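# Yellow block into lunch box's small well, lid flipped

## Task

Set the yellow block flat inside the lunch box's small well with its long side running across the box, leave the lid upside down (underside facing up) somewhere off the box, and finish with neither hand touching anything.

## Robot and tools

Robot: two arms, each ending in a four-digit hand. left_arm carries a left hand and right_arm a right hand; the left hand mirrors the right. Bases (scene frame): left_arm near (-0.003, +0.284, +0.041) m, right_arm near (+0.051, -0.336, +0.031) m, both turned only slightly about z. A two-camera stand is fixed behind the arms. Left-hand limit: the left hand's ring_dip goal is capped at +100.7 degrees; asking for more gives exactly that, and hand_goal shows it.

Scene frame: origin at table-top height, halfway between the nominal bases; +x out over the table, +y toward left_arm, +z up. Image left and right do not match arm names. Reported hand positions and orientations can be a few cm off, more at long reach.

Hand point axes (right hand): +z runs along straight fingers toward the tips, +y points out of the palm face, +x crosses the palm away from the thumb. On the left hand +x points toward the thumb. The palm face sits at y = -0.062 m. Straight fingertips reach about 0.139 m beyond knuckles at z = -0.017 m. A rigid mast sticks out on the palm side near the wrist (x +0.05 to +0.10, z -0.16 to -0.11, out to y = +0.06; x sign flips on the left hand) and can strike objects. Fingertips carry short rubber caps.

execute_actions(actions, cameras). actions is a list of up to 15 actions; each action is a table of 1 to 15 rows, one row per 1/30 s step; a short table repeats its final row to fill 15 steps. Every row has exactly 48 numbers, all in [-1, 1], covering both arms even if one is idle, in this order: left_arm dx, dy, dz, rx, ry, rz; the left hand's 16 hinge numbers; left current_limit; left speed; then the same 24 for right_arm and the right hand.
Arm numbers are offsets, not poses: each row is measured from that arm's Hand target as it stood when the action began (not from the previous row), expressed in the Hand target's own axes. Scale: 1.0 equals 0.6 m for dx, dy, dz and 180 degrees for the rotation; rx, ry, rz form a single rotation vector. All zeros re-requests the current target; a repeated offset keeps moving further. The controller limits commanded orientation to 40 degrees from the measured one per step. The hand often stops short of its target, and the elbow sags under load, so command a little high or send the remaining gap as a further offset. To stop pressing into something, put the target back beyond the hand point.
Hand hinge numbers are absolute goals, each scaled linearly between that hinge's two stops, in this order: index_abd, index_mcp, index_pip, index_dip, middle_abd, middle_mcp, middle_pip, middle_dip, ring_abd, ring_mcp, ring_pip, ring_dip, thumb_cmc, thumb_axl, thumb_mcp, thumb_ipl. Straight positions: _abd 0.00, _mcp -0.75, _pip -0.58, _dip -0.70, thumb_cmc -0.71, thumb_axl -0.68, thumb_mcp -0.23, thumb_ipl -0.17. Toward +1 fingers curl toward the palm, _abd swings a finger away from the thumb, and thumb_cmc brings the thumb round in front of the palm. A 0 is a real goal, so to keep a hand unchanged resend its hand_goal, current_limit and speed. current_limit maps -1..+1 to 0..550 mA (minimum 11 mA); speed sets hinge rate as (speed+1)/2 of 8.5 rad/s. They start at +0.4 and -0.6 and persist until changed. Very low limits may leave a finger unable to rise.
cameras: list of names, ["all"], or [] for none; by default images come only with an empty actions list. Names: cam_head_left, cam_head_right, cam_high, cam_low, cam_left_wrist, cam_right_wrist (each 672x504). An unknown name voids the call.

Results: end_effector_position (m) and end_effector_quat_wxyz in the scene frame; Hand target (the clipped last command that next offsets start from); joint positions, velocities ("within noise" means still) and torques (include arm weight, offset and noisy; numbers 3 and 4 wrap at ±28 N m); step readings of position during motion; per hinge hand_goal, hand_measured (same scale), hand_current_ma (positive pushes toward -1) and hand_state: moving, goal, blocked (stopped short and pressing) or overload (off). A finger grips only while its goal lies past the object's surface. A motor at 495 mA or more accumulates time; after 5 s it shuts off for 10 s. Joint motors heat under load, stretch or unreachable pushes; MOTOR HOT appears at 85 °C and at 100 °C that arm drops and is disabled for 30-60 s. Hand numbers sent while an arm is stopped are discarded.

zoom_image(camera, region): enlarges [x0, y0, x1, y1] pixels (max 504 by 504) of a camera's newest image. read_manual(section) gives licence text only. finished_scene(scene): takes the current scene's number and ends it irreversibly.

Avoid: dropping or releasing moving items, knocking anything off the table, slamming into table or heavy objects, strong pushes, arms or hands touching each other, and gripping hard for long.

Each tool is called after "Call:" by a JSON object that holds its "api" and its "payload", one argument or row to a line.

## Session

Call:
{"api": "execute_actions", "payload": {
  "actions": []
}}

Scene clock: 0.00 s.
left_arm: end_effector_position=(+0.4640, -0.2017, +0.2673) hand_goal=(+0.000, -0.754, -0.576, -0.696, +0.000, -0.754, -0.576, -0.696, +0.000, -0.754, -0.576, -0.696, -0.714, -0.678, -0.226, -0.168) hand_measured=(+0.000, -0.754, -0.576, -0.696, +0.000, -0.754, -0.576, -0.696, +0.000, -0.754, -0.576, -0.696, -0.714, -0.678, -0.226, -0.168) hand_current_ma=(+0, +0, +0, +0, +0, +0, +0, +0, +0, +0, +0, +0, +0, +0, +0, +0) hand_state=(goal, goal, goal, goal, goal, goal, goal, goal, goal, goal, goal, goal, goal, goal, goal, goal) hand_current_limit=0.40 hand_speed=-0.60 end_effector_quat_wxyz=(+0.533, +0.776, -0.279, +0.189) | right_arm: end_effector_position=(+0.4622, -0.5767, +0.3058) hand_goal=(+0.000, -0.754, -0.576, -0.696, +0.000, -0.754, -0.576, -0.696, +0.000, -0.754, -0.576, -0.696, -0.714, -0.678, -0.226, -0.168) hand_measured=(+0.000, -0.754, -0.576, -0.696, +0.000, -0.754, -0.576, -0.696, +0.000, -0.754, -0.576, -0.696, -0.714, -0.678, -0.226, -0.168) hand_current_ma=(+0, +0, +0, +0, +0, +0, +0, +0, +0, +0, +0, +0, +0, +0, +0, +0) hand_state=(goal, goal, goal, goal, goal, goal, goal, goal, goal, goal, goal, goal, goal, goal, goal, goal) hand_current_limit=0.40 hand_speed=-0.60 end_effector_quat_wxyz=(+0.463, +0.818, +0.326, -0.101)
Joint positions: left_arm=[-0.506 1.891 1.312 -0.079 0.939 1.243] | right_arm=[-0.133 1.257 0.871 -0.732 0.913 0.426]
Joint velocities: within noise
Joint torques (N m): no reading
Motor temperatures (°C): left_arm=[26 31 33 27 28 28] | right_arm=[29 30 30 29 26 29]
Heat: left arm: hottest elbow 33 °C; right arm: hottest shoulder 30 °C.
Hand target: left_arm +0.4676, -0.2047, +0.2958; +0.539, +0.760, -0.294, +0.215 | right_arm +0.4683, -0.5776, +0.3203; +0.472, +0.817, +0.319, -0.090

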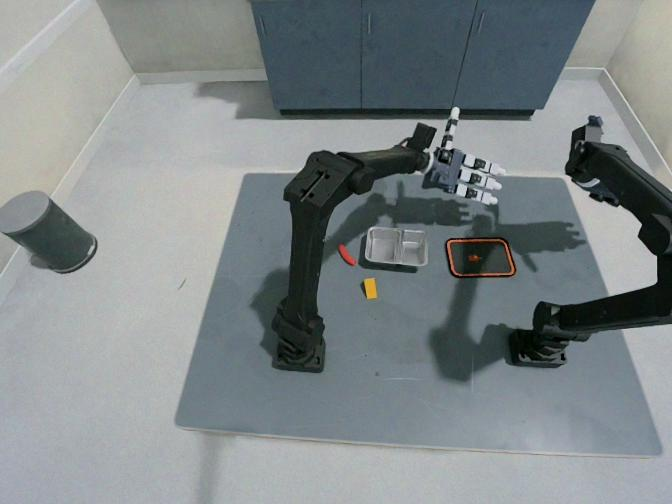

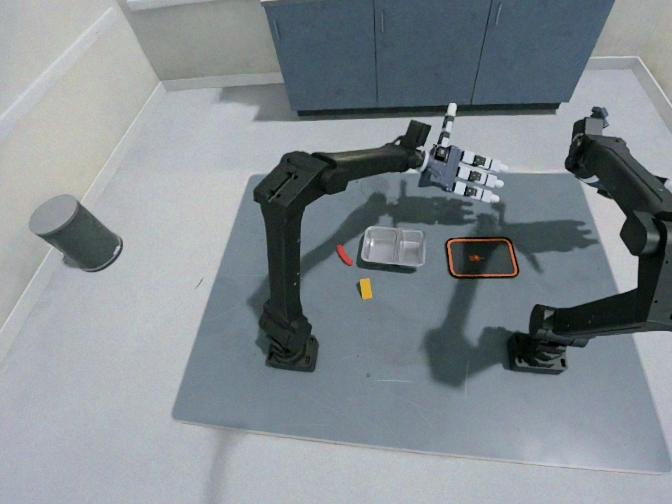

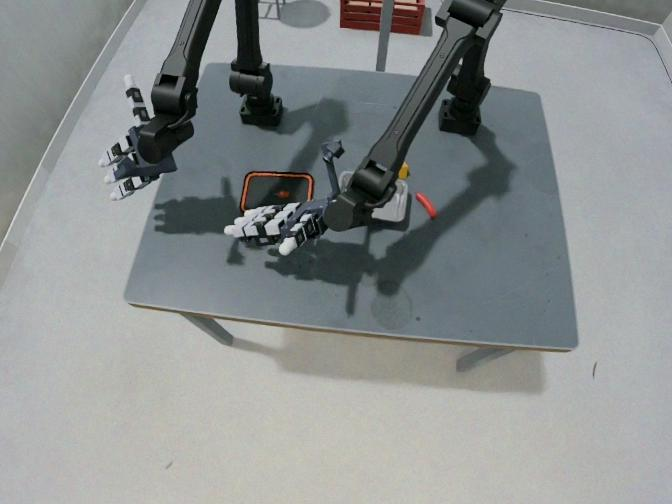

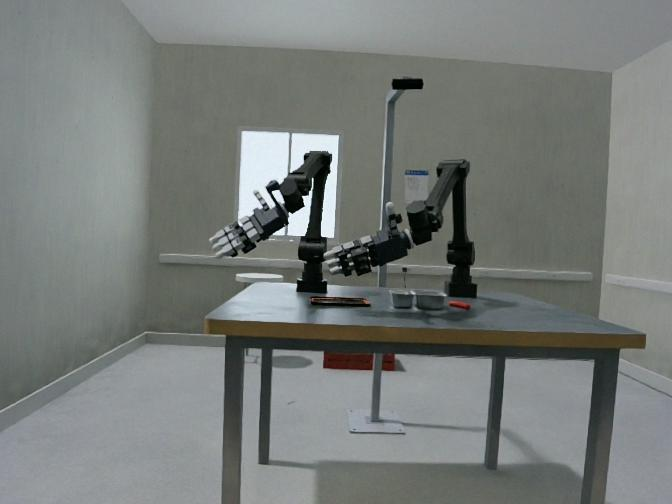

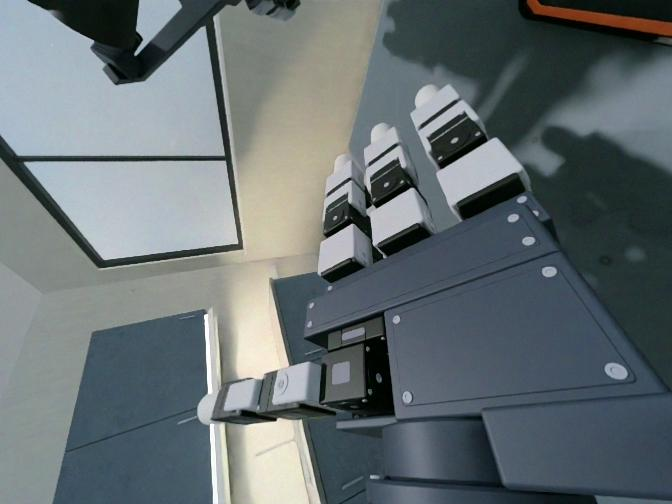

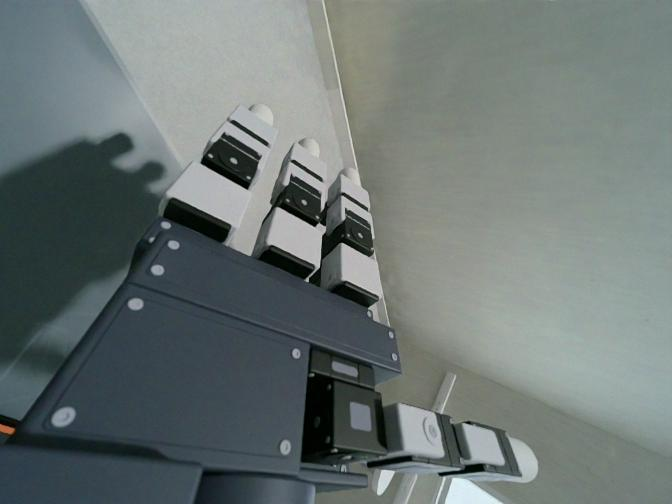

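Call:
{"api": "zoom_image", "payload": {
  "camera": "cam_head_left",
  "region": [330, 215, 440, 310]
}}

Call:
{"api": "zoom_image", "payload": {
  "camera": "cam_high",
  "region": [320, 140, 460, 250]
}}

Call:
{"api": "zoom_image", "payload": {
  "camera": "cam_head_left",
  "region": [355, 270, 385, 305]
}}

Scaled by 4.582 from the camera's 672x504 image, which has a finer 960x720 frame.

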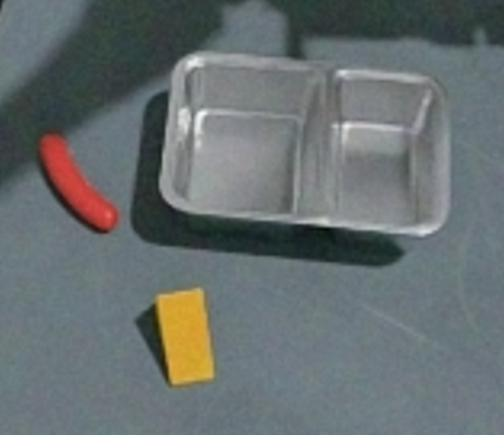

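Scaled by 3.600 from the camera's 672x504 image, which has a finer 960x720 frame.

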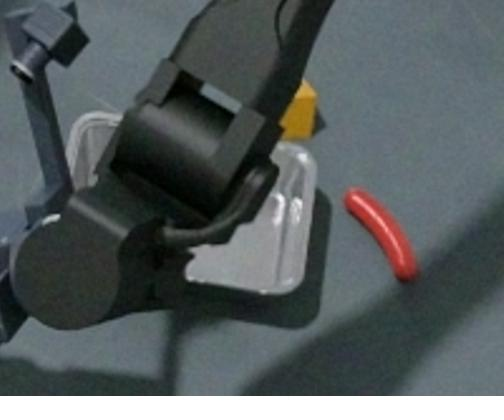

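Scaled by 14.400 from the camera's 672x504 image, which has a finer 960x720 frame.

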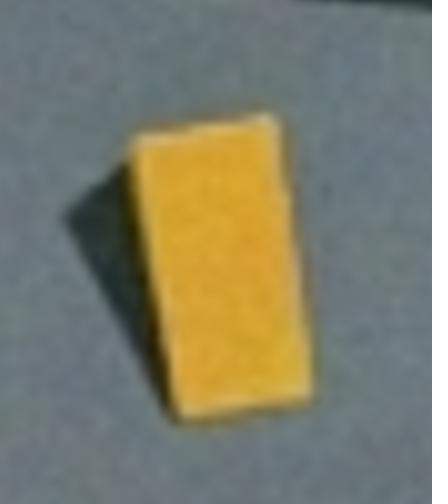

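Call:
{"api": "execute_actions", "payload": {
  "actions": [
    [[-0.0075,0.0082,-0.2212,-0.0113,0.0921,-0.1854,0,-0.754,-0.576,-0.696,0,-0.754,-0.576,-0.696,0,-0.754,-0.576,-0.696,-0.714,-0.678,-0.226,-0.168,0.4,-0.6,0,0,0,0,0,0,0,-0.754,-0.576,-0.696,0,-0.754,-0.576,-0.696,0,-0.754,-0.576,-0.696,-0.714,-0.678,-0.226,-0.168,0.4,-0.6]],
    [[0.0312,-0.0192,-0.2686,-0.0113,0.0921,-0.1854,0,-0.754,-0.576,-0.696,0,-0.754,-0.576,-0.696,0,-0.754,-0.576,-0.696,-0.714,-0.678,-0.226,-0.168,0.4,-0.6,0,0,0,0,0,0,0,-0.754,-0.576,-0.696,0,-0.754,-0.576,-0.696,0,-0.754,-0.576,-0.696,-0.714,-0.678,-0.226,-0.168,0.4,-0.6]]
  ]
}}

Scene clock: 13.13 s.
left_arm: end_effector_position=(+0.4399, +0.0887, +0.3385) hand_goal=(+0.000, -0.754, -0.576, -0.696, +0.000, -0.754, -0.576, -0.696, +0.000, -0.754, -0.576, -0.696, -0.714, -0.678, -0.226, -0.168) hand_measured=(+0.000, -0.766, -0.578, -0.696, +0.000, -0.766, -0.578, -0.696, +0.000, -0.766, -0.578, -0.696, -0.728, -0.678, -0.226, -0.168) hand_current_ma=(+0, -13, +0, +0, +0, -11, -1, +0, +0, -14, -1, +0, -14, +0, +0, +0) hand_state=(goal, goal, goal, goal, goal, goal, goal, goal, goal, goal, goal, goal, goal, goal, goal, goal) hand_current_limit=0.40 hand_speed=-0.60 end_effector_quat_wxyz=(+0.633, +0.694, +0.338, +0.063) | right_arm: end_effector_position=(+0.4622, -0.5767, +0.3058) hand_goal=(+0.000, -0.754, -0.576, -0.696, +0.000, -0.754, -0.576, -0.696, +0.000, -0.754, -0.576, -0.696, -0.714, -0.678, -0.226, -0.168) hand_measured=(+0.000, -0.758, -0.576, -0.696, +0.000, -0.758, -0.576, -0.696, +0.000, -0.756, -0.576, -0.696, -0.718, -0.678, -0.226, -0.168) hand_current_ma=(+0, -10, -2, +0, +0, -10, -2, +0, +0, -8, -2, +0, -11, +2, +1, +1) hand_state=(goal, goal, goal, goal, goal, goal, goal, goal, goal, goal, goal, goal, goal, goal, goal, goal) hand_current_limit=0.40 hand_speed=-0.60 end_effector_quat_wxyz=(+0.463, +0.818, +0.326, -0.101)
Joint positions: left_arm=[-0.189 1.148 0.524 0.351 0.787 -0.158] | right_arm=[-0.133 1.257 0.871 -0.732 0.913 0.426]
Joint torques (N m): left_arm=[-0.5 -6.12 7.83 2.77 0.08 -0.05] | right_arm=[-0.32 -8.29 10.37 1.05 0.95 -0.11]
Heat: left arm: hottest elbow 35 °C; right arm: hottest elbow 32 °C.
Hand target: left_arm +0.4397, +0.0806, +0.3598; +0.649, +0.688, +0.316, +0.074 | right_arm +0.4683, -0.5776, +0.3203; +0.472, +0.817, +0.319, -0.090
Off the commanded pose: left_arm 0.023 m, 3 deg | right_arm 0.016 m, 2 deg.
Step readings (end_effector_position of left_arm | right_arm):
0: (+0.4640, -0.2017, +0.2673) | (+0.4622, -0.5767, +0.3058)
1: (+0.4621, -0.1954, +0.2703) | (+0.4622, -0.5767, +0.3058)
2: (+0.4493, -0.1810, +0.2723) | (+0.4622, -0.5767, +0.3058)
4: (+0.4337, -0.1372, +0.2750) | (+0.4622, -0.5767, +0.3058)
8: (+0.4481, -0.0745, +0.3011) | (+0.4622, -0.5767, +0.3058)
15: (+0.4631, -0.0698, +0.3397) | (+0.4622, -0.5767, +0.3058)
16: (+0.4619, -0.0635, +0.3357) | (+0.4622, -0.5767, +0.3058)
17: (+0.4520, -0.0490, +0.3296) | (+0.4622, -0.5767, +0.3058)
19: (+0.4333, +0.0068, +0.3153) | (+0.4622, -0.5767, +0.3058)
23: (+0.4299, +0.0826, +0.3374) | (+0.4622, -0.5767, +0.3058)
30: (+0.4352, +0.0874, +0.3463) | (+0.4622, -0.5767, +0.3058)

Call:
{"api": "execute_actions", "payload": {
  "actions": [
    [[0.0897,-0.0318,-0.2802,-0.0113,0.0921,-0.1854,0,-0.754,-0.576,-0.696,0,-0.754,-0.576,-0.696,0,-0.754,-0.576,-0.696,-0.714,-0.678,-0.226,-0.168,0.4,-0.6,0,0,0,0,0,0,0,-0.754,-0.576,-0.696,0,-0.754,-0.576,-0.696,0,-0.754,-0.576,-0.696,-0.714,-0.678,-0.226,-0.168,0.4,-0.6]],
    [[0.1476,0.0184,-0.2269,-0.0113,0.0921,-0.1854,0,-0.754,-0.576,-0.696,0,-0.754,-0.576,-0.696,0,-0.754,-0.576,-0.696,-0.714,-0.678,-0.226,-0.168,0.4,-0.6,0,0,0,0,0,0,0,-0.754,-0.576,-0.696,0,-0.754,-0.576,-0.696,0,-0.754,-0.576,-0.696,-0.714,-0.678,-0.226,-0.168,0.4,-0.6]]
  ]
}}

Scene clock: 17.93 s.
left_arm: end_effector_position=(+0.3243, +0.3971, +0.2955) hand_goal=(+0.000, -0.754, -0.576, -0.696, +0.000, -0.754, -0.576, -0.696, +0.000, -0.754, -0.576, -0.696, -0.714, -0.678, -0.226, -0.168) hand_measured=(-0.004, -0.756, -0.578, -0.696, -0.004, -0.754, -0.578, -0.696, -0.004, -0.754, -0.578, -0.696, -0.716, -0.678, -0.224, -0.168) hand_current_ma=(-2, -1, +0, +0, -2, +0, -1, +0, -1, +0, -1, +0, -1, +0, +1, +0) hand_state=(goal, goal, goal, goal, goal, goal, goal, goal, goal, goal, goal, goal, goal, goal, goal, goal) hand_current_limit=0.40 hand_speed=-0.60 end_effector_quat_wxyz=(+0.479, +0.316, +0.811, -0.117) | right_arm: end_effector_position=(+0.4622, -0.5767, +0.3058) hand_goal=(+0.000, -0.754, -0.576, -0.696, +0.000, -0.754, -0.576, -0.696, +0.000, -0.754, -0.576, -0.696, -0.714, -0.678, -0.226, -0.168) hand_measured=(+0.000, -0.758, -0.576, -0.696, +0.000, -0.758, -0.576, -0.696, +0.000, -0.756, -0.576, -0.696, -0.718, -0.678, -0.226, -0.168) hand_current_ma=(+0, -10, -2, +0, +0, -10, -2, +0, +0, -8, -2, +0, -11, +2, +1, +1) hand_state=(goal, goal, goal, goal, goal, goal, goal, goal, goal, goal, goal, goal, goal, goal, goal, goal) hand_current_limit=0.40 hand_speed=-0.60 end_effector_quat_wxyz=(+0.463, +0.818, +0.326, -0.101)
Joint positions: left_arm=[0.684 0.74 0.699 -1.074 0.962 -0.407] | right_arm=[-0.133 1.257 0.871 -0.732 0.913 0.426]
Joint torques (N m): left_arm=[1.38 -2.37 10.84 0.1 1.12 0.14] | right_arm=[-0.26 -8.35 10.44 1.03 0.96 -0.12]
Heat: left arm: hottest elbow 36 °C; right arm: hottest elbow 33 °C.
Hand target: left_arm +0.3296, +0.4007, +0.3300; +0.494, +0.334, +0.797, -0.098 | right_arm +0.4683, -0.5776, +0.3203; +0.472, +0.817, +0.319, -0.090
Off the commanded pose: left_arm 0.035 m, 4 deg | right_arm 0.016 m, 2 deg.
Step readings (end_effector_position of left_arm | right_arm):
0: (+0.4399, +0.0887, +0.3385) | (+0.4622, -0.5767, +0.3058)
1: (+0.4400, +0.0978, +0.3348) | (+0.4622, -0.5767, +0.3058)
2: (+0.4336, +0.1182, +0.3280) | (+0.4622, -0.5767, +0.3058)
4: (+0.4125, +0.1801, +0.3206) | (+0.4622, -0.5767, +0.3058)
8: (+0.3790, +0.2460, +0.3453) | (+0.4622, -0.5767, +0.3058)
15: (+0.3805, +0.2507, +0.3189) | (+0.4622, -0.5767, +0.3058)
16: (+0.3785, +0.2578, +0.3064) | (+0.4622, -0.5767, +0.3058)
17: (+0.3706, +0.2789, +0.2915) | (+0.4622, -0.5767, +0.3058)
19: (+0.3453, +0.3379, +0.2754) | (+0.4622, -0.5767, +0.3058)
23: (+0.3147, +0.3973, +0.2918) | (+0.4622, -0.5767, +0.3058)
30: (+0.3239, +0.4002, +0.2969) | (+0.4622, -0.5767, +0.3058)

Call:
{"api": "execute_actions", "payload": {
  "actions": [
    [[0.0152,-0.1772,0.1145,0.1358,0.0553,-0.1575,0,-0.754,-0.576,-0.696,0,-0.754,-0.576,-0.696,0,-0.754,-0.576,-0.696,-0.2,-0.678,0.112,-0.168,0.4,-0.6,0,0,0,0,0,0,0,-0.754,-0.576,-0.696,0,-0.754,-0.576,-0.696,0,-0.754,-0.576,-0.696,-0.714,-0.678,-0.226,-0.168,0.4,-0.6]],
    [[0.0643,-0.0837,0.2245,0.1358,0.0553,-0.1575,0,-0.6,0.632,-1.0,0,-0.754,-0.576,-0.696,0,-0.754,-0.576,-0.696,0.5,-0.678,0.112,-0.168,0.4,-0.6,0,0,0,0,0,0,0,-0.754,-0.576,-0.696,0,-0.754,-0.576,-0.696,0,-0.754,-0.576,-0.696,-0.714,-0.678,-0.226,-0.168,0.4,-0.6]]
  ],
  "cameras": ["cam_left_wrist","cam_head_left","cam_high"]
}}

Scene clock: 20.50 s.
left_arm: end_effector_position=(+0.2882, +0.1638, +0.1812) hand_goal=(+0.000, -0.600, +0.632, -1.000, +0.000, -0.754, -0.576, -0.696, +0.000, -0.754, -0.576, -0.696, +0.500, -0.678, +0.112, -0.168) hand_measured=(-0.004, -0.592, +0.628, -0.998, -0.004, -0.744, -0.574, -0.696, -0.004, -0.742, -0.574, -0.696, +0.496, -0.678, +0.112, -0.168) hand_current_ma=(-2, +7, -2, +1, -2, +8, +1, +0, -1, +12, +1, +0, -2, +0, +0, +0) hand_state=(goal, goal, goal, goal, goal, goal, goal, goal, goal, goal, goal, goal, goal, goal, goal, goal) hand_current_limit=0.40 hand_speed=-0.60 end_effector_quat_wxyz=(+0.059, +0.100, +0.816, -0.567) | right_arm: end_effector_position=(+0.4622, -0.5767, +0.3058) hand_goal=(+0.000, -0.754, -0.576, -0.696, +0.000, -0.754, -0.576, -0.696, +0.000, -0.754, -0.576, -0.696, -0.714, -0.678, -0.226, -0.168) hand_measured=(+0.000, -0.758, -0.576, -0.696, +0.000, -0.758, -0.576, -0.696, +0.000, -0.756, -0.576, -0.696, -0.718, -0.678, -0.226, -0.168) hand_current_ma=(+0, -10, -2, +0, +0, -10, -2, +0, +0, -8, -2, +0, -11, +2, +1, +1) hand_state=(goal, goal, goal, goal, goal, goal, goal, goal, goal, goal, goal, goal, goal, goal, goal, goal) hand_current_limit=0.40 hand_speed=-0.60 end_effector_quat_wxyz=(+0.463, +0.818, +0.326, -0.101)
Joint positions: left_arm=[0.063 1.226 0.814 -1.31 1.209 -1.183] | right_arm=[-0.133 1.257 0.871 -0.732 0.913 0.426]
Joint torques (N m): left_arm=[0.91 -6.65 6.76 0.46 0.97 -0.08] | right_arm=[-0.44 -8.12 10.41 1.11 0.95 -0.12]
Heat: left arm: hottest elbow 36 °C; right arm: hottest elbow 34 °C.
Hand target: left_arm +0.2997, +0.1658, +0.1895; +0.080, +0.107, +0.816, -0.563 | right_arm +0.4683, -0.5776, +0.3203; +0.472, +0.817, +0.319, -0.090
Off the commanded pose: left_arm 0.014 m, 3 deg | right_arm 0.016 m, 2 deg.
Step readings (end_effector_position of left_arm | right_arm):
0: (+0.3243, +0.3971, +0.2955) | (+0.4622, -0.5767, +0.3058)
1: (+0.3202, +0.3922, +0.2893) | (+0.4622, -0.5767, +0.3058)
2: (+0.3109, +0.3716, +0.2781) | (+0.4622, -0.5767, +0.3058)
4: (+0.3013, +0.3178, +0.2634) | (+0.4622, -0.5767, +0.3058)
8: (+0.3020, +0.2792, +0.2442) | (+0.4622, -0.5767, +0.3058)
15: (+0.2967, +0.2808, +0.2366) | (+0.4622, -0.5767, +0.3058)
16: (+0.2953, +0.2707, +0.2370) | (+0.4622, -0.5767, +0.3058)
17: (+0.2907, +0.2464, +0.2370) | (+0.4622, -0.5767, +0.3058)
19: (+0.2889, +0.1959, +0.2220) | (+0.4622, -0.5767, +0.3058)
23: (+0.2880, +0.1621, +0.1695) | (+0.4622, -0.5767, +0.3058)
30: (+0.2940, +0.1638, +0.1758) | (+0.4622, -0.5767, +0.3058)
Images, in order (width x height): cam_head_left 672x504, cam_high 672x504, cam_left_wrist 672x504.

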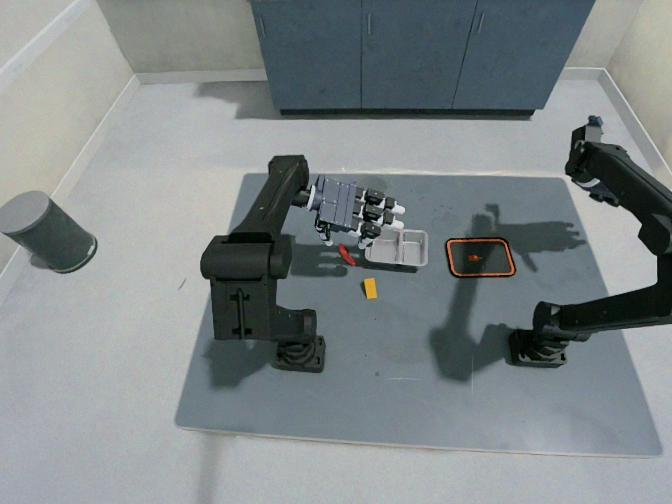

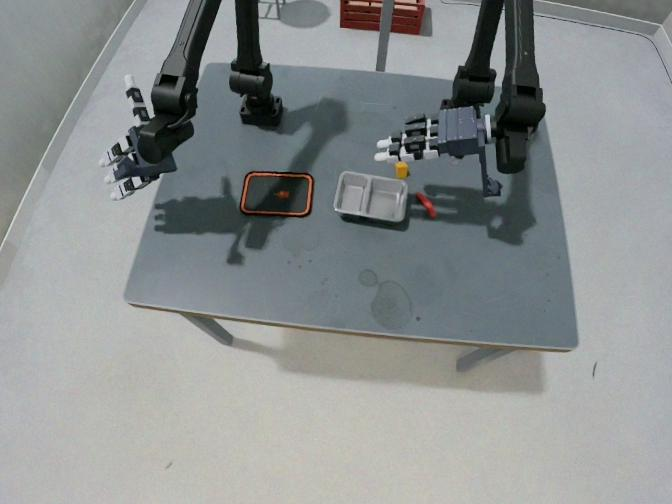

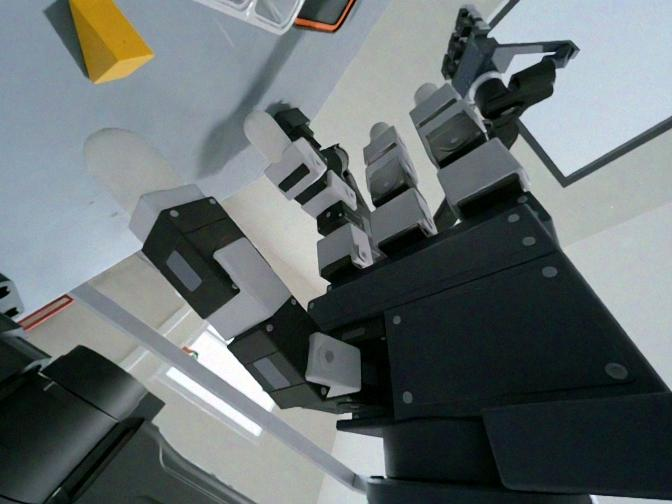

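Call:
{"api": "zoom_image", "payload": {
  "camera": "cam_left_wrist",
  "region": [40, 0, 170, 100]
}}

Call:
{"api": "zoom_image", "payload": {
  "camera": "cam_head_right",
  "region": [350, 270, 380, 305]
}}

Scaled by 3.877 from the camera's 672x504 image, which has a finer 960x720 frame.

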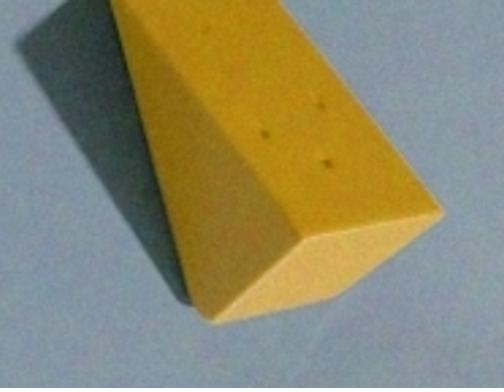

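This scene's latest camera images include none from cam_head_right. They are from: cam_head_left, cam_high, cam_left_wrist. cam_head_right's image comes with the result of a call that names it in "cameras".

Call:
{"api": "execute_actions", "payload": {
  "actions": [
    [[0.1209,0.0184,0.1721,0.0035,0.0125,0.0049,0,-0.589,0.632,-1.0,0,-0.754,-0.576,-0.696,0,-0.754,-0.576,-0.696,0.5,-0.678,0.112,-0.168,0.4,-0.6,0,0,0,0,0,0,0,-0.754,-0.576,-0.696,0,-0.754,-0.576,-0.696,0,-0.754,-0.576,-0.696,-0.714,-0.678,-0.226,-0.168,0.4,-0.6]]
  ],
  "cameras": ["cam_left_wrist","cam_head_left","cam_high"]
}}

Call:
{"api": "zoom_image", "payload": {
  "camera": "cam_high",
  "region": [360, 120, 460, 200]
}}

Call:
{"api": "zoom_image", "payload": {
  "camera": "cam_left_wrist",
  "region": [0, 0, 300, 240]
}}

Scene clock: 28.83 s.
left_arm: end_effector_position=(+0.2300, +0.0851, +0.1203) hand_goal=(+0.000, -0.590, +0.632, -1.000, +0.000, -0.754, -0.576, -0.696, +0.000, -0.754, -0.576, -0.696, +0.500, -0.678, +0.112, -0.168) hand_measured=(-0.002, -0.584, +0.630, -0.998, +0.000, -0.744, -0.574, -0.696, +0.000, -0.742, -0.574, -0.696, +0.498, -0.678, +0.110, -0.168) hand_current_ma=(+0, +4, -1, +1, +0, +9, +1, +0, +0, +13, +1, +0, -1, +0, -1, +0) hand_state=(goal, goal, goal, goal, goal, goal, goal, goal, goal, goal, goal, goal, goal, goal, goal, goal) hand_current_limit=0.40 hand_speed=-0.60 end_effector_quat_wxyz=(+0.046, +0.119, +0.815, -0.566) | right_arm: end_effector_position=(+0.4622, -0.5767, +0.3058) hand_goal=(+0.000, -0.754, -0.576, -0.696, +0.000, -0.754, -0.576, -0.696, +0.000, -0.754, -0.576, -0.696, -0.714, -0.678, -0.226, -0.168) hand_measured=(+0.000, -0.758, -0.576, -0.696, +0.000, -0.758, -0.576, -0.696, +0.000, -0.756, -0.576, -0.696, -0.718, -0.678, -0.226, -0.168) hand_current_ma=(+0, -10, -2, +0, +0, -10, -2, +0, +0, -8, -2, +0, -11, +2, +1, +1) hand_state=(goal, goal, goal, goal, goal, goal, goal, goal, goal, goal, goal, goal, goal, goal, goal, goal) hand_current_limit=0.40 hand_speed=-0.60 end_effector_quat_wxyz=(+0.463, +0.818, +0.326, -0.101)
Joint positions: left_arm=[-0.249 1.062 0.493 -0.505 1.155 -1.881] | right_arm=[-0.133 1.257 0.871 -0.732 0.913 0.426]
Joint torques (N m): left_arm=[-0.21 -4.54 5.98 1.77 0.71 -0.08] | right_arm=[-0.38 -8.18 10.39 1.09 0.96 -0.12]
Motor temperatures (°C): left_arm=[26 31 36 27 29 28] | right_arm=[29 31 35 29 28 29]
Heat: left arm: hottest elbow 36 °C; right arm: hottest elbow 35 °C.
Hand target: left_arm +0.2337, +0.0790, +0.1249; +0.068, +0.124, +0.813, -0.565 | right_arm +0.4683, -0.5776, +0.3203; +0.472, +0.817, +0.319, -0.090
Off the commanded pose: left_arm 0.009 m, 3 deg | right_arm 0.016 m, 2 deg.
Step readings (end_effector_position of left_arm | right_arm):
0: (+0.2882, +0.1638, +0.1812) | (+0.4622, -0.5767, +0.3058)
1: (+0.2882, +0.1575, +0.1775) | (+0.4622, -0.5767, +0.3058)
2: (+0.2863, +0.1463, +0.1696) | (+0.4622, -0.5767, +0.3058)
4: (+0.2494, +0.1172, +0.1414) | (+0.4622, -0.5767, +0.3058)
8: (+0.2119, +0.0828, +0.1116) | (+0.4622, -0.5767, +0.3058)
15: (+0.2391, +0.0840, +0.1180) | (+0.4622, -0.5767, +0.3058)
Images, in order (width x height): cam_head_left 672x504, cam_high 672x504, cam_left_wrist 672x504.

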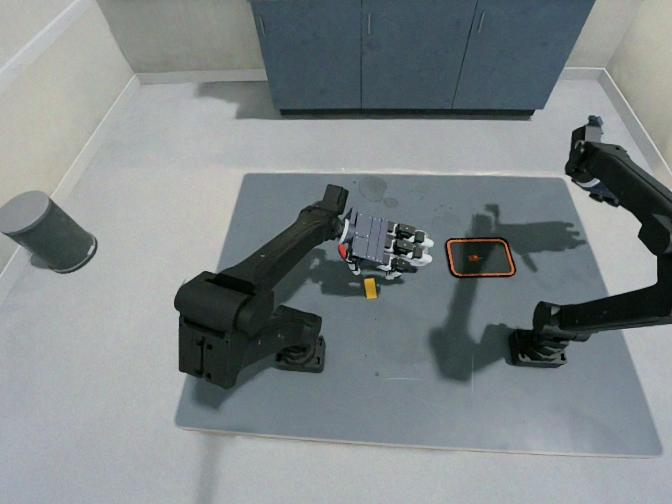

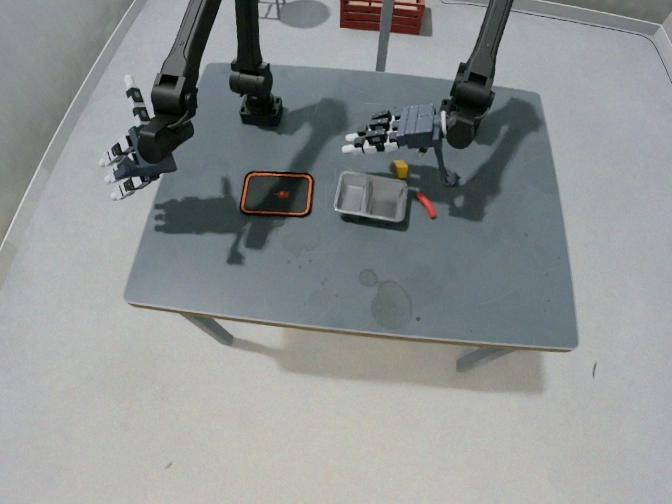

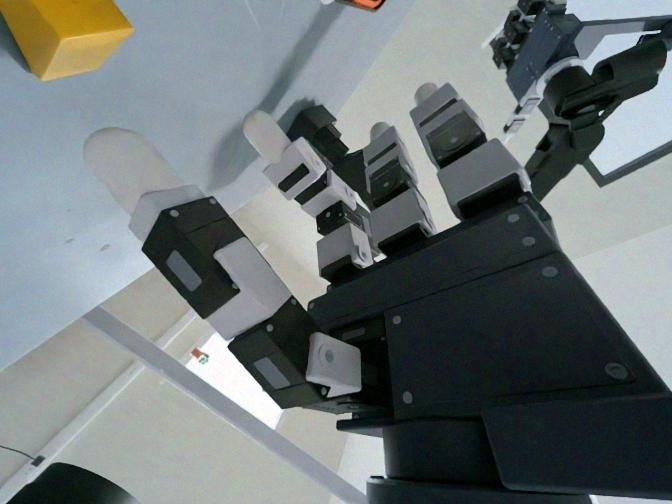

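Scaled by 5.040 from the camera's 672x504 image, which has a finer 960x720 frame.

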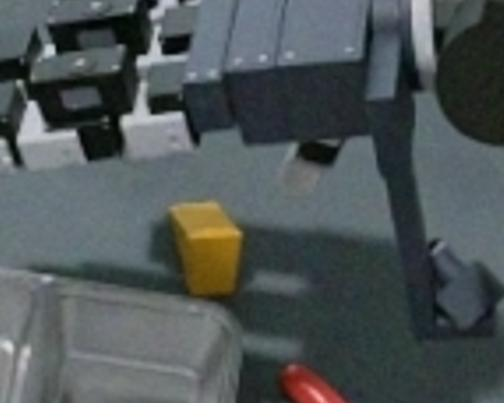

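Scaled by 1.680 from the camera's 672x504 image, which has a finer 960x720 frame.

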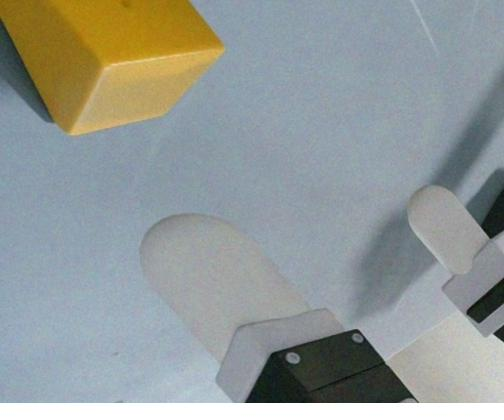

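Call:
{"api": "execute_actions", "payload": {
  "actions": [
    [[0.0318,0.1018,0.0398,0,0,0,0,-0.589,0.632,-1.0,0,-0.754,-0.576,-0.696,0,-0.754,-0.576,-0.696,0.5,-0.678,0.112,-0.168,0.4,-0.6,0,0,0,0,0,0,0,-0.754,-0.576,-0.696,0,-0.754,-0.576,-0.696,0,-0.754,-0.576,-0.696,-0.714,-0.678,-0.226,-0.168,0.4,-0.6]]
  ],
  "cameras": ["cam_left_wrist","cam_head_left","cam_high"]
}}

Call:
{"api": "zoom_image", "payload": {
  "camera": "cam_high",
  "region": [360, 120, 460, 200]
}}

Call:
{"api": "zoom_image", "payload": {
  "camera": "cam_left_wrist",
  "region": [0, 0, 300, 240]
}}

Call:
{"api": "zoom_image", "payload": {
  "camera": "cam_head_left",
  "region": [340, 250, 420, 320]
}}

Scene clock: 32.70 s.
left_arm: end_effector_position=(+0.2225, +0.0882, +0.0459) hand_goal=(+0.000, -0.590, +0.632, -1.000, +0.000, -0.754, -0.576, -0.696, +0.000, -0.754, -0.576, -0.696, +0.500, -0.678, +0.112, -0.168) hand_measured=(-0.002, -0.584, +0.630, -0.998, -0.002, -0.746, -0.574, -0.696, +0.000, -0.744, -0.574, -0.696, +0.500, -0.678, +0.110, -0.168) hand_current_ma=(+0, +3, -1, +1, +0, +8, +1, +0, +0, +11, +1, +0, +0, +0, +0, +0) hand_state=(goal, goal, goal, goal, goal, goal, goal, goal, goal, goal, goal, goal, goal, goal, goal, goal) hand_current_limit=0.40 hand_speed=-0.60 end_effector_quat_wxyz=(+0.051, +0.106, +0.820, -0.560) | right_arm: end_effector_position=(+0.4622, -0.5767, +0.3058) hand_goal=(+0.000, -0.754, -0.576, -0.696, +0.000, -0.754, -0.576, -0.696, +0.000, -0.754, -0.576, -0.696, -0.714, -0.678, -0.226, -0.168) hand_measured=(+0.000, -0.758, -0.576, -0.696, +0.000, -0.758, -0.576, -0.696, +0.000, -0.756, -0.576, -0.696, -0.718, -0.678, -0.226, -0.168) hand_current_ma=(+0, -10, -2, +0, +0, -10, -2, +0, +0, -8, -2, +0, -11, +2, +1, +1) hand_state=(goal, goal, goal, goal, goal, goal, goal, goal, goal, goal, goal, goal, goal, goal, goal, goal) hand_current_limit=0.40 hand_speed=-0.60 end_effector_quat_wxyz=(+0.463, +0.818, +0.326, -0.101)
Joint positions: left_arm=[-0.255 1.243 0.354 -0.139 1.128 -1.939] | right_arm=[-0.133 1.257 0.871 -0.732 0.913 0.426]
Joint torques (N m): left_arm=[-0.56 -6.12 5.26 1.87 0.67 -0.09] | right_arm=[-0.26 -8.29 10.4 1.11 0.96 -0.13]
Heat: left arm: hottest elbow 36 °C; right arm: hottest elbow 35 °C.
Hand target: left_arm +0.2318, +0.0793, +0.0567; +0.068, +0.124, +0.813, -0.565 | right_arm +0.4683, -0.5776, +0.3203; +0.472, +0.817, +0.319, -0.090
Off the commanded pose: left_arm 0.017 m, 3 deg | right_arm 0.016 m, 2 deg.
Step readings (end_effector_position of left_arm | right_arm):
0: (+0.2300, +0.0851, +0.1203) | (+0.4622, -0.5767, +0.3058)
1: (+0.2322, +0.0845, +0.1170) | (+0.4622, -0.5767, +0.3058)
2: (+0.2364, +0.0842, +0.1092) | (+0.4622, -0.5767, +0.3058)
4: (+0.2285, +0.0877, +0.0823) | (+0.4622, -0.5767, +0.3058)
8: (+0.2140, +0.0919, +0.0456) | (+0.4622, -0.5767, +0.3058)
15: (+0.2225, +0.0882, +0.0458) | (+0.4622, -0.5767, +0.3058)
Images, in order (width x height): cam_head_left 672x504, cam_high 672x504, cam_left_wrist 672x504.

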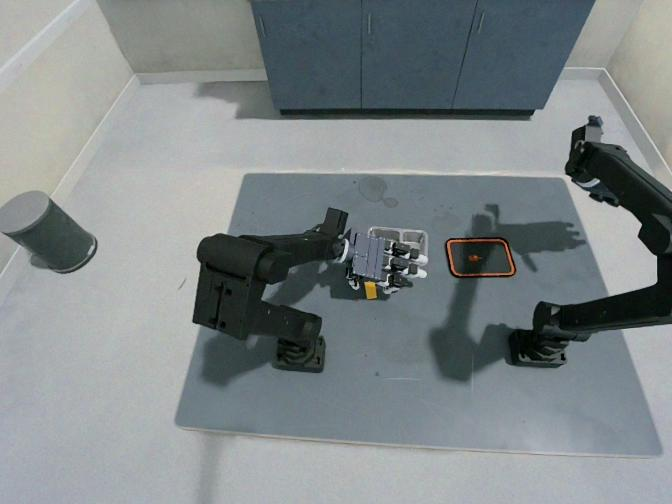

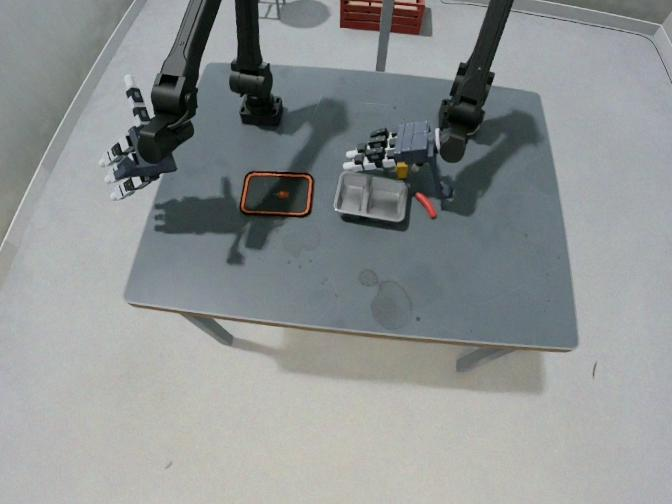

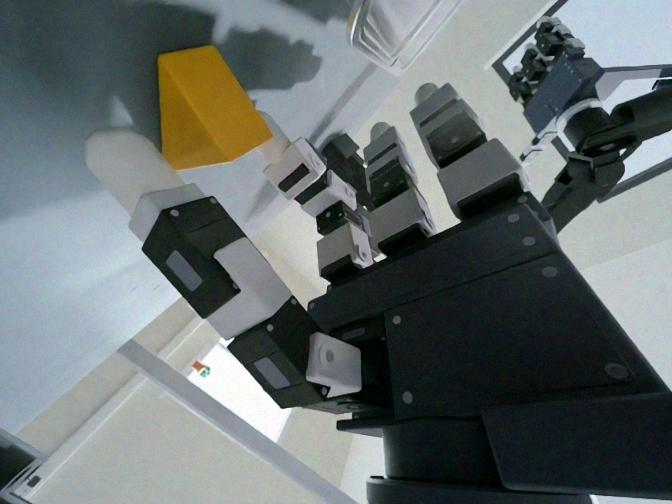

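Scaled by 5.040 from the camera's 672x504 image, which has a finer 960x720 frame.

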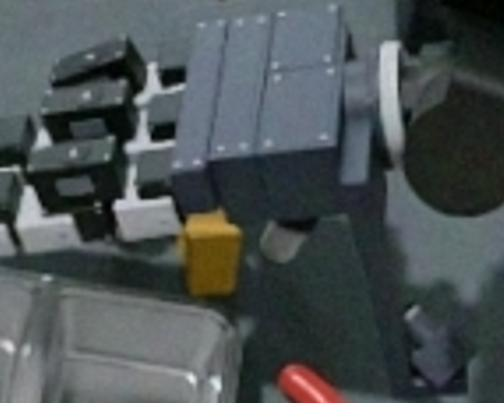

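Scaled by 1.680 from the camera's 672x504 image, which has a finer 960x720 frame.

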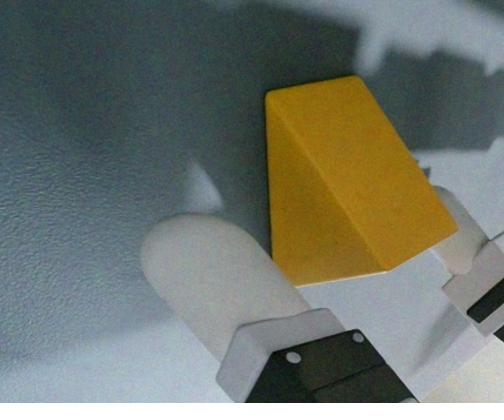

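Scaled by 6.300 from the camera's 672x504 image, which has a finer 960x720 frame.

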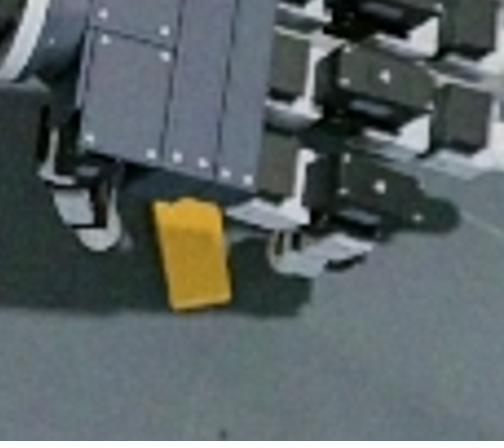

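Call:
{"api": "execute_actions", "payload": {
  "actions": [
    [[-0.0209,-0.0161,-0.0033,0,0,0,0,-0.589,0.632,-1.0,0,-0.754,-0.576,-0.696,0,-0.754,-0.576,-0.696,0.5,-0.678,0.112,-0.168,0.4,-0.8,0,0,0,0,0,0,0,-0.754,-0.576,-0.696,0,-0.754,-0.576,-0.696,0,-0.754,-0.576,-0.696,-0.714,-0.678,-0.226,-0.168,0.4,-0.6]]
  ],
  "cameras": ["cam_left_wrist"]
}}

Call:
{"api": "zoom_image", "payload": {
  "camera": "cam_left_wrist",
  "region": [0, 0, 300, 240]
}}

Scene clock: 37.00 s.
left_arm: end_effector_position=(+0.2226, +0.0874, +0.0494) hand_goal=(+0.000, -0.590, +0.632, -1.000, +0.000, -0.754, -0.576, -0.696, +0.000, -0.754, -0.576, -0.696, +0.500, -0.678, +0.112, -0.168) hand_measured=(-0.002, -0.584, +0.630, -0.998, -0.002, -0.746, -0.574, -0.696, +0.000, -0.744, -0.574, -0.696, +0.500, -0.678, +0.110, -0.168) hand_current_ma=(+0, +3, -1, +1, +0, +8, +1, +0, +0, +11, +1, +0, +0, +0, +0, +0) hand_state=(goal, goal, goal, goal, goal, goal, goal, goal, goal, goal, goal, goal, goal, goal, goal, goal) hand_current_limit=0.40 hand_speed=-0.80 end_effector_quat_wxyz=(+0.053, +0.105, +0.819, -0.561) | right_arm: end_effector_position=(+0.4622, -0.5767, +0.3058) hand_goal=(+0.000, -0.754, -0.576, -0.696, +0.000, -0.754, -0.576, -0.696, +0.000, -0.754, -0.576, -0.696, -0.714, -0.678, -0.226, -0.168) hand_measured=(+0.000, -0.758, -0.576, -0.696, +0.000, -0.758, -0.576, -0.696, +0.000, -0.756, -0.576, -0.696, -0.718, -0.678, -0.226, -0.168) hand_current_ma=(+0, -10, -2, +0, +0, -10, -2, +0, +0, -8, -2, +0, -11, +2, +1, +1) hand_state=(goal, goal, goal, goal, goal, goal, goal, goal, goal, goal, goal, goal, goal, goal, goal, goal) hand_current_limit=0.40 hand_speed=-0.60 end_effector_quat_wxyz=(+0.463, +0.818, +0.326, -0.101)
Joint positions: left_arm=[-0.256 1.23 0.354 -0.139 1.128 -1.953] | right_arm=[-0.133 1.257 0.871 -0.732 0.913 0.426]
Joint torques (N m): left_arm=[-0.32 -6.18 7.9 0.09 0.68 -0.09] | right_arm=[-0.26 -8.06 10.4 1.03 0.96 -0.11]
Heat: left arm: hottest elbow 36 °C; right arm: hottest elbow 36 °C.
Hand target: left_arm +0.2412, +0.0764, +0.0692; +0.068, +0.124, +0.813, -0.565 | right_arm +0.4683, -0.5776, +0.3203; +0.472, +0.817, +0.319, -0.090
Off the commanded pose: left_arm 0.029 m, 3 deg | right_arm 0.016 m, 2 deg.
Step readings (end_effector_position of left_arm | right_arm):
0: (+0.2223, +0.0882, +0.0459) | (+0.4622, -0.5767, +0.3058)
1: (+0.2225, +0.0881, +0.0463) | (+0.4622, -0.5767, +0.3058)
2: (+0.2224, +0.0881, +0.0467) | (+0.4622, -0.5767, +0.3058)
4: (+0.2221, +0.0876, +0.0479) | (+0.4622, -0.5767, +0.3058)
8: (+0.2226, +0.0874, +0.0494) | (+0.4622, -0.5767, +0.3058)
15: (+0.2226, +0.0874, +0.0494) | (+0.4622, -0.5767, +0.3058)
Images, in order (width x height): cam_left_wrist 672x504.

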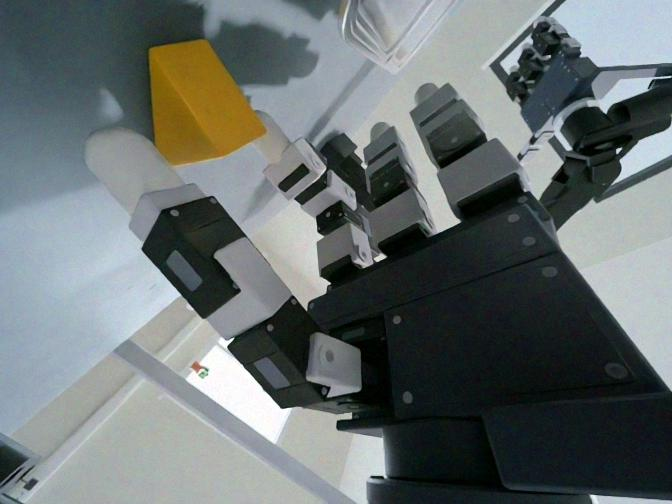

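Scaled by 1.680 from the camera's 672x504 image, which has a finer 960x720 frame.

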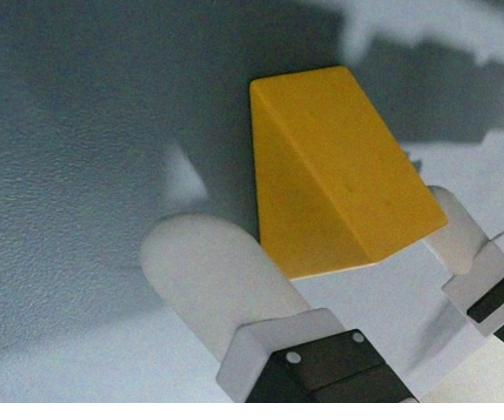

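Call:
{"api": "execute_actions", "payload": {
  "actions": [
    [[-0.0138,-0.0022,-0.0009,0,0,0,0,-0.589,0.632,-1.0,0,-0.754,-0.576,-0.696,0,-0.754,-0.576,-0.696,0.5,-0.678,0.112,-0.168,0.4,-0.8,0,0,0,0,0,0,0,-0.754,-0.576,-0.696,0,-0.754,-0.576,-0.696,0,-0.754,-0.576,-0.696,-0.714,-0.678,-0.226,-0.168,0.4,-0.6]]
  ],
  "cameras": ["cam_left_wrist"]
}}

Call:
{"api": "zoom_image", "payload": {
  "camera": "cam_left_wrist",
  "region": [0, 0, 300, 240]
}}

Scene clock: 38.37 s.
left_arm: end_effector_position=(+0.2292, +0.0855, +0.0552) hand_goal=(+0.000, -0.590, +0.632, -1.000, +0.000, -0.754, -0.576, -0.696, +0.000, -0.754, -0.576, -0.696, +0.500, -0.678, +0.112, -0.168) hand_measured=(-0.002, -0.584, +0.630, -0.998, -0.002, -0.746, -0.574, -0.696, +0.000, -0.744, -0.574, -0.696, +0.500, -0.678, +0.110, -0.168) hand_current_ma=(+0, +3, -1, +1, +0, +8, +1, +0, +0, +11, +1, +0, +0, +0, +0, +0) hand_state=(goal, goal, goal, goal, goal, goal, goal, goal, goal, goal, goal, goal, goal, goal, goal, goal) hand_current_limit=0.40 hand_speed=-0.80 end_effector_quat_wxyz=(+0.053, +0.105, +0.819, -0.561) | right_arm: end_effector_position=(+0.4622, -0.5767, +0.3058) hand_goal=(+0.000, -0.754, -0.576, -0.696, +0.000, -0.754, -0.576, -0.696, +0.000, -0.754, -0.576, -0.696, -0.714, -0.678, -0.226, -0.168) hand_measured=(+0.000, -0.758, -0.576, -0.696, +0.000, -0.758, -0.576, -0.696, +0.000, -0.756, -0.576, -0.696, -0.718, -0.678, -0.226, -0.168) hand_current_ma=(+0, -10, -2, +0, +0, -10, -2, +0, +0, -8, -2, +0, -11, +2, +1, +1) hand_state=(goal, goal, goal, goal, goal, goal, goal, goal, goal, goal, goal, goal, goal, goal, goal, goal) hand_current_limit=0.40 hand_speed=-0.60 end_effector_quat_wxyz=(+0.463, +0.818, +0.326, -0.101)
Joint positions: left_arm=[-0.256 1.23 0.377 -0.16 1.128 -1.954] | right_arm=[-0.133 1.257 0.871 -0.732 0.913 0.426]
Joint torques (N m): left_arm=[-0.09 -5.25 8.1 0.13 0.78 0] | right_arm=[-0.38 -8.18 10.4 1.05 0.96 -0.13]
Heat: left arm: hottest elbow 36 °C; right arm: hottest elbow 36 °C.
Hand target: left_arm +0.2487, +0.0754, +0.0727; +0.068, +0.124, +0.813, -0.565 | right_arm +0.4683, -0.5776, +0.3203; +0.472, +0.817, +0.319, -0.090
Off the commanded pose: left_arm 0.028 m, 3 deg | right_arm 0.016 m, 2 deg.
Step readings (end_effector_position of left_arm | right_arm):
0: (+0.2226, +0.0874, +0.0494) | (+0.4622, -0.5767, +0.3058)
1: (+0.2224, +0.0874, +0.0496) | (+0.4622, -0.5767, +0.3058)
2: (+0.2225, +0.0874, +0.0501) | (+0.4622, -0.5767, +0.3058)
4: (+0.2254, +0.0865, +0.0525) | (+0.4622, -0.5767, +0.3058)
8: (+0.2295, +0.0854, +0.0553) | (+0.4622, -0.5767, +0.3058)
15: (+0.2292, +0.0855, +0.0552) | (+0.4622, -0.5767, +0.3058)
Images, in order (width x height): cam_left_wrist 672x504.

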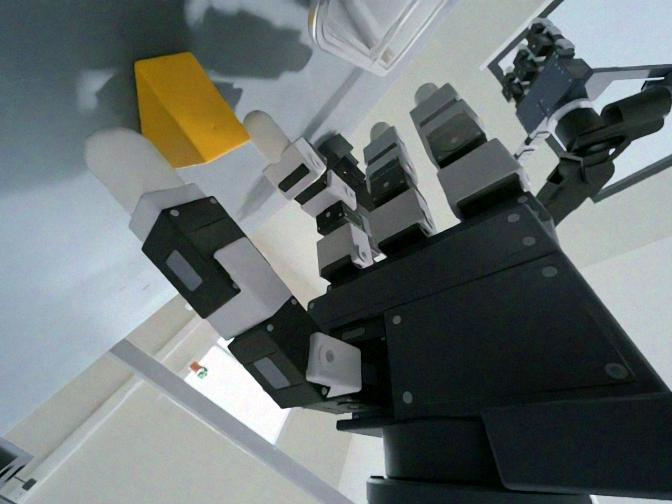

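Scaled by 1.680 from the camera's 672x504 image, which has a finer 960x720 frame.

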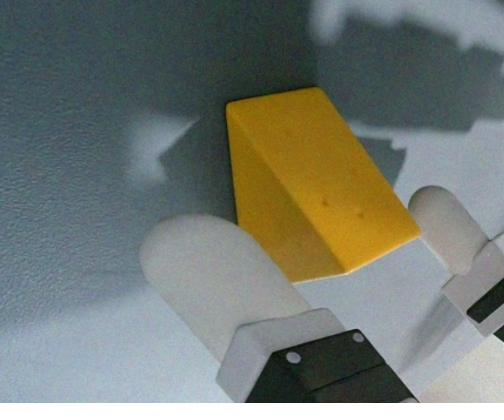

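Call:
{"api": "execute_actions", "payload": {
  "actions": [
    [[0,0,0,0,0,0,0,-0.35,0.632,-1.0,0,-0.754,-0.576,-0.696,0,-0.754,-0.576,-0.696,0.5,-0.678,0.112,-0.168,0.4,-0.8,0,0,0,0,0,0,0,-0.754,-0.576,-0.696,0,-0.754,-0.576,-0.696,0,-0.754,-0.576,-0.696,-0.714,-0.678,-0.226,-0.168,0.4,-0.6]],
    [[0,0,0,0,0,0,0,-0.2,0.632,-1.0,0,-0.754,-0.576,-0.696,0,-0.754,-0.576,-0.696,0.5,-0.678,0.112,-0.168,0.4,-0.8,0,0,0,0,0,0,0,-0.754,-0.576,-0.696,0,-0.754,-0.576,-0.696,0,-0.754,-0.576,-0.696,-0.714,-0.678,-0.226,-0.168,0.4,-0.6]]
  ],
  "cameras": ["cam_left_wrist"]
}}

Call:
{"api": "zoom_image", "payload": {
  "camera": "cam_left_wrist",
  "region": [0, 0, 300, 240]
}}

Scene clock: 41.23 s.
left_arm: end_effector_position=(+0.2292, +0.0855, +0.0552) hand_goal=(+0.000, -0.200, +0.632, -1.000, +0.000, -0.754, -0.576, -0.696, +0.000, -0.754, -0.576, -0.696, +0.500, -0.678, +0.112, -0.168) hand_measured=(-0.002, -0.258, +0.616, -1.000, -0.002, -0.746, -0.574, -0.696, +0.000, -0.744, -0.574, -0.696, +0.504, -0.676, +0.094, -0.176) hand_current_ma=(+0, -128, -16, +0, +0, +8, +1, +0, +0, +11, +1, +0, +2, +0, -32, -9) hand_state=(goal, blocked, goal, goal, goal, goal, goal, goal, goal, goal, goal, goal, goal, goal, goal, goal) hand_current_limit=0.40 hand_speed=-0.80 end_effector_quat_wxyz=(+0.053, +0.105, +0.819, -0.561) | right_arm: end_effector_position=(+0.4622, -0.5767, +0.3058) hand_goal=(+0.000, -0.754, -0.576, -0.696, +0.000, -0.754, -0.576, -0.696, +0.000, -0.754, -0.576, -0.696, -0.714, -0.678, -0.226, -0.168) hand_measured=(+0.000, -0.758, -0.576, -0.696, +0.000, -0.758, -0.576, -0.696, +0.000, -0.756, -0.576, -0.696, -0.718, -0.678, -0.226, -0.168) hand_current_ma=(+0, -10, -2, +0, +0, -10, -2, +0, +0, -8, -2, +0, -11, +2, +1, +1) hand_state=(goal, goal, goal, goal, goal, goal, goal, goal, goal, goal, goal, goal, goal, goal, goal, goal) hand_current_limit=0.40 hand_speed=-0.60 end_effector_quat_wxyz=(+0.463, +0.818, +0.326, -0.101)
Joint positions: left_arm=[-0.256 1.23 0.377 -0.16 1.128 -1.954] | right_arm=[-0.133 1.257 0.871 -0.732 0.913 0.426]
Joint torques (N m): left_arm=[0.03 -5.25 8.06 0.08 0.75 0.01] | right_arm=[-0.21 -8.35 10.37 1.03 0.95 -0.12]
Heat: left arm: hottest elbow 37 °C; right arm: hottest elbow 36 °C.
Hand target: left_arm +0.2487, +0.0754, +0.0727; +0.068, +0.124, +0.813, -0.565 | right_arm +0.4683, -0.5776, +0.3203; +0.472, +0.817, +0.319, -0.090
Off the commanded pose: left_arm 0.028 m, 3 deg | right_arm 0.016 m, 2 deg.
Step readings (end_effector_position of left_arm | right_arm):
0: (+0.2292, +0.0855, +0.0552) | (+0.4622, -0.5767, +0.3058)
1: (+0.2292, +0.0855, +0.0552) | (+0.4622, -0.5767, +0.3058)
2: (+0.2292, +0.0855, +0.0552) | (+0.4622, -0.5767, +0.3058)
4: (+0.2292, +0.0855, +0.0552) | (+0.4622, -0.5767, +0.3058)
8: (+0.2292, +0.0855, +0.0552) | (+0.4622, -0.5767, +0.3058)
15: (+0.2292, +0.0855, +0.0552) | (+0.4622, -0.5767, +0.3058)
16: (+0.2292, +0.0855, +0.0552) | (+0.4622, -0.5767, +0.3058)
17: (+0.2292, +0.0855, +0.0552) | (+0.4622, -0.5767, +0.3058)
19: (+0.2292, +0.0855, +0.0552) | (+0.4622, -0.5767, +0.3058)
23: (+0.2292, +0.0855, +0.0552) | (+0.4622, -0.5767, +0.3058)
30: (+0.2292, +0.0855, +0.0552) | (+0.4622, -0.5767, +0.3058)
Images, in order (width x height): cam_left_wrist 672x504.

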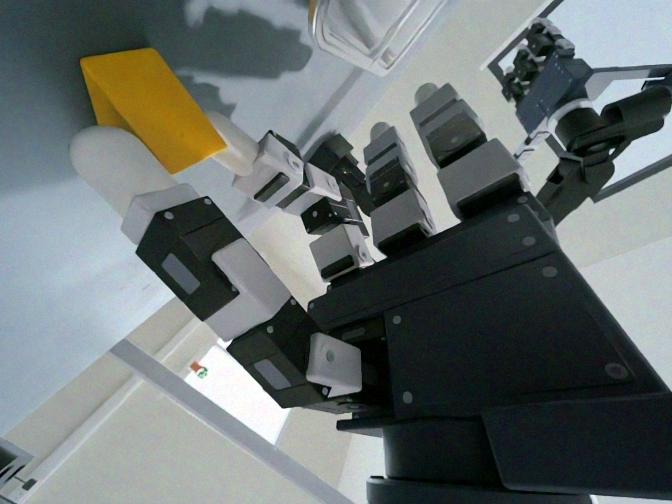

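Scaled by 1.680 from the camera's 672x504 image, which has a finer 960x720 frame.

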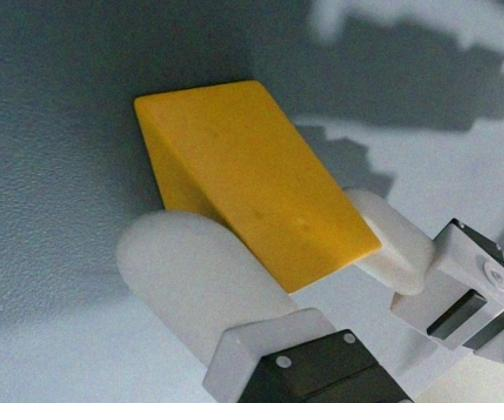

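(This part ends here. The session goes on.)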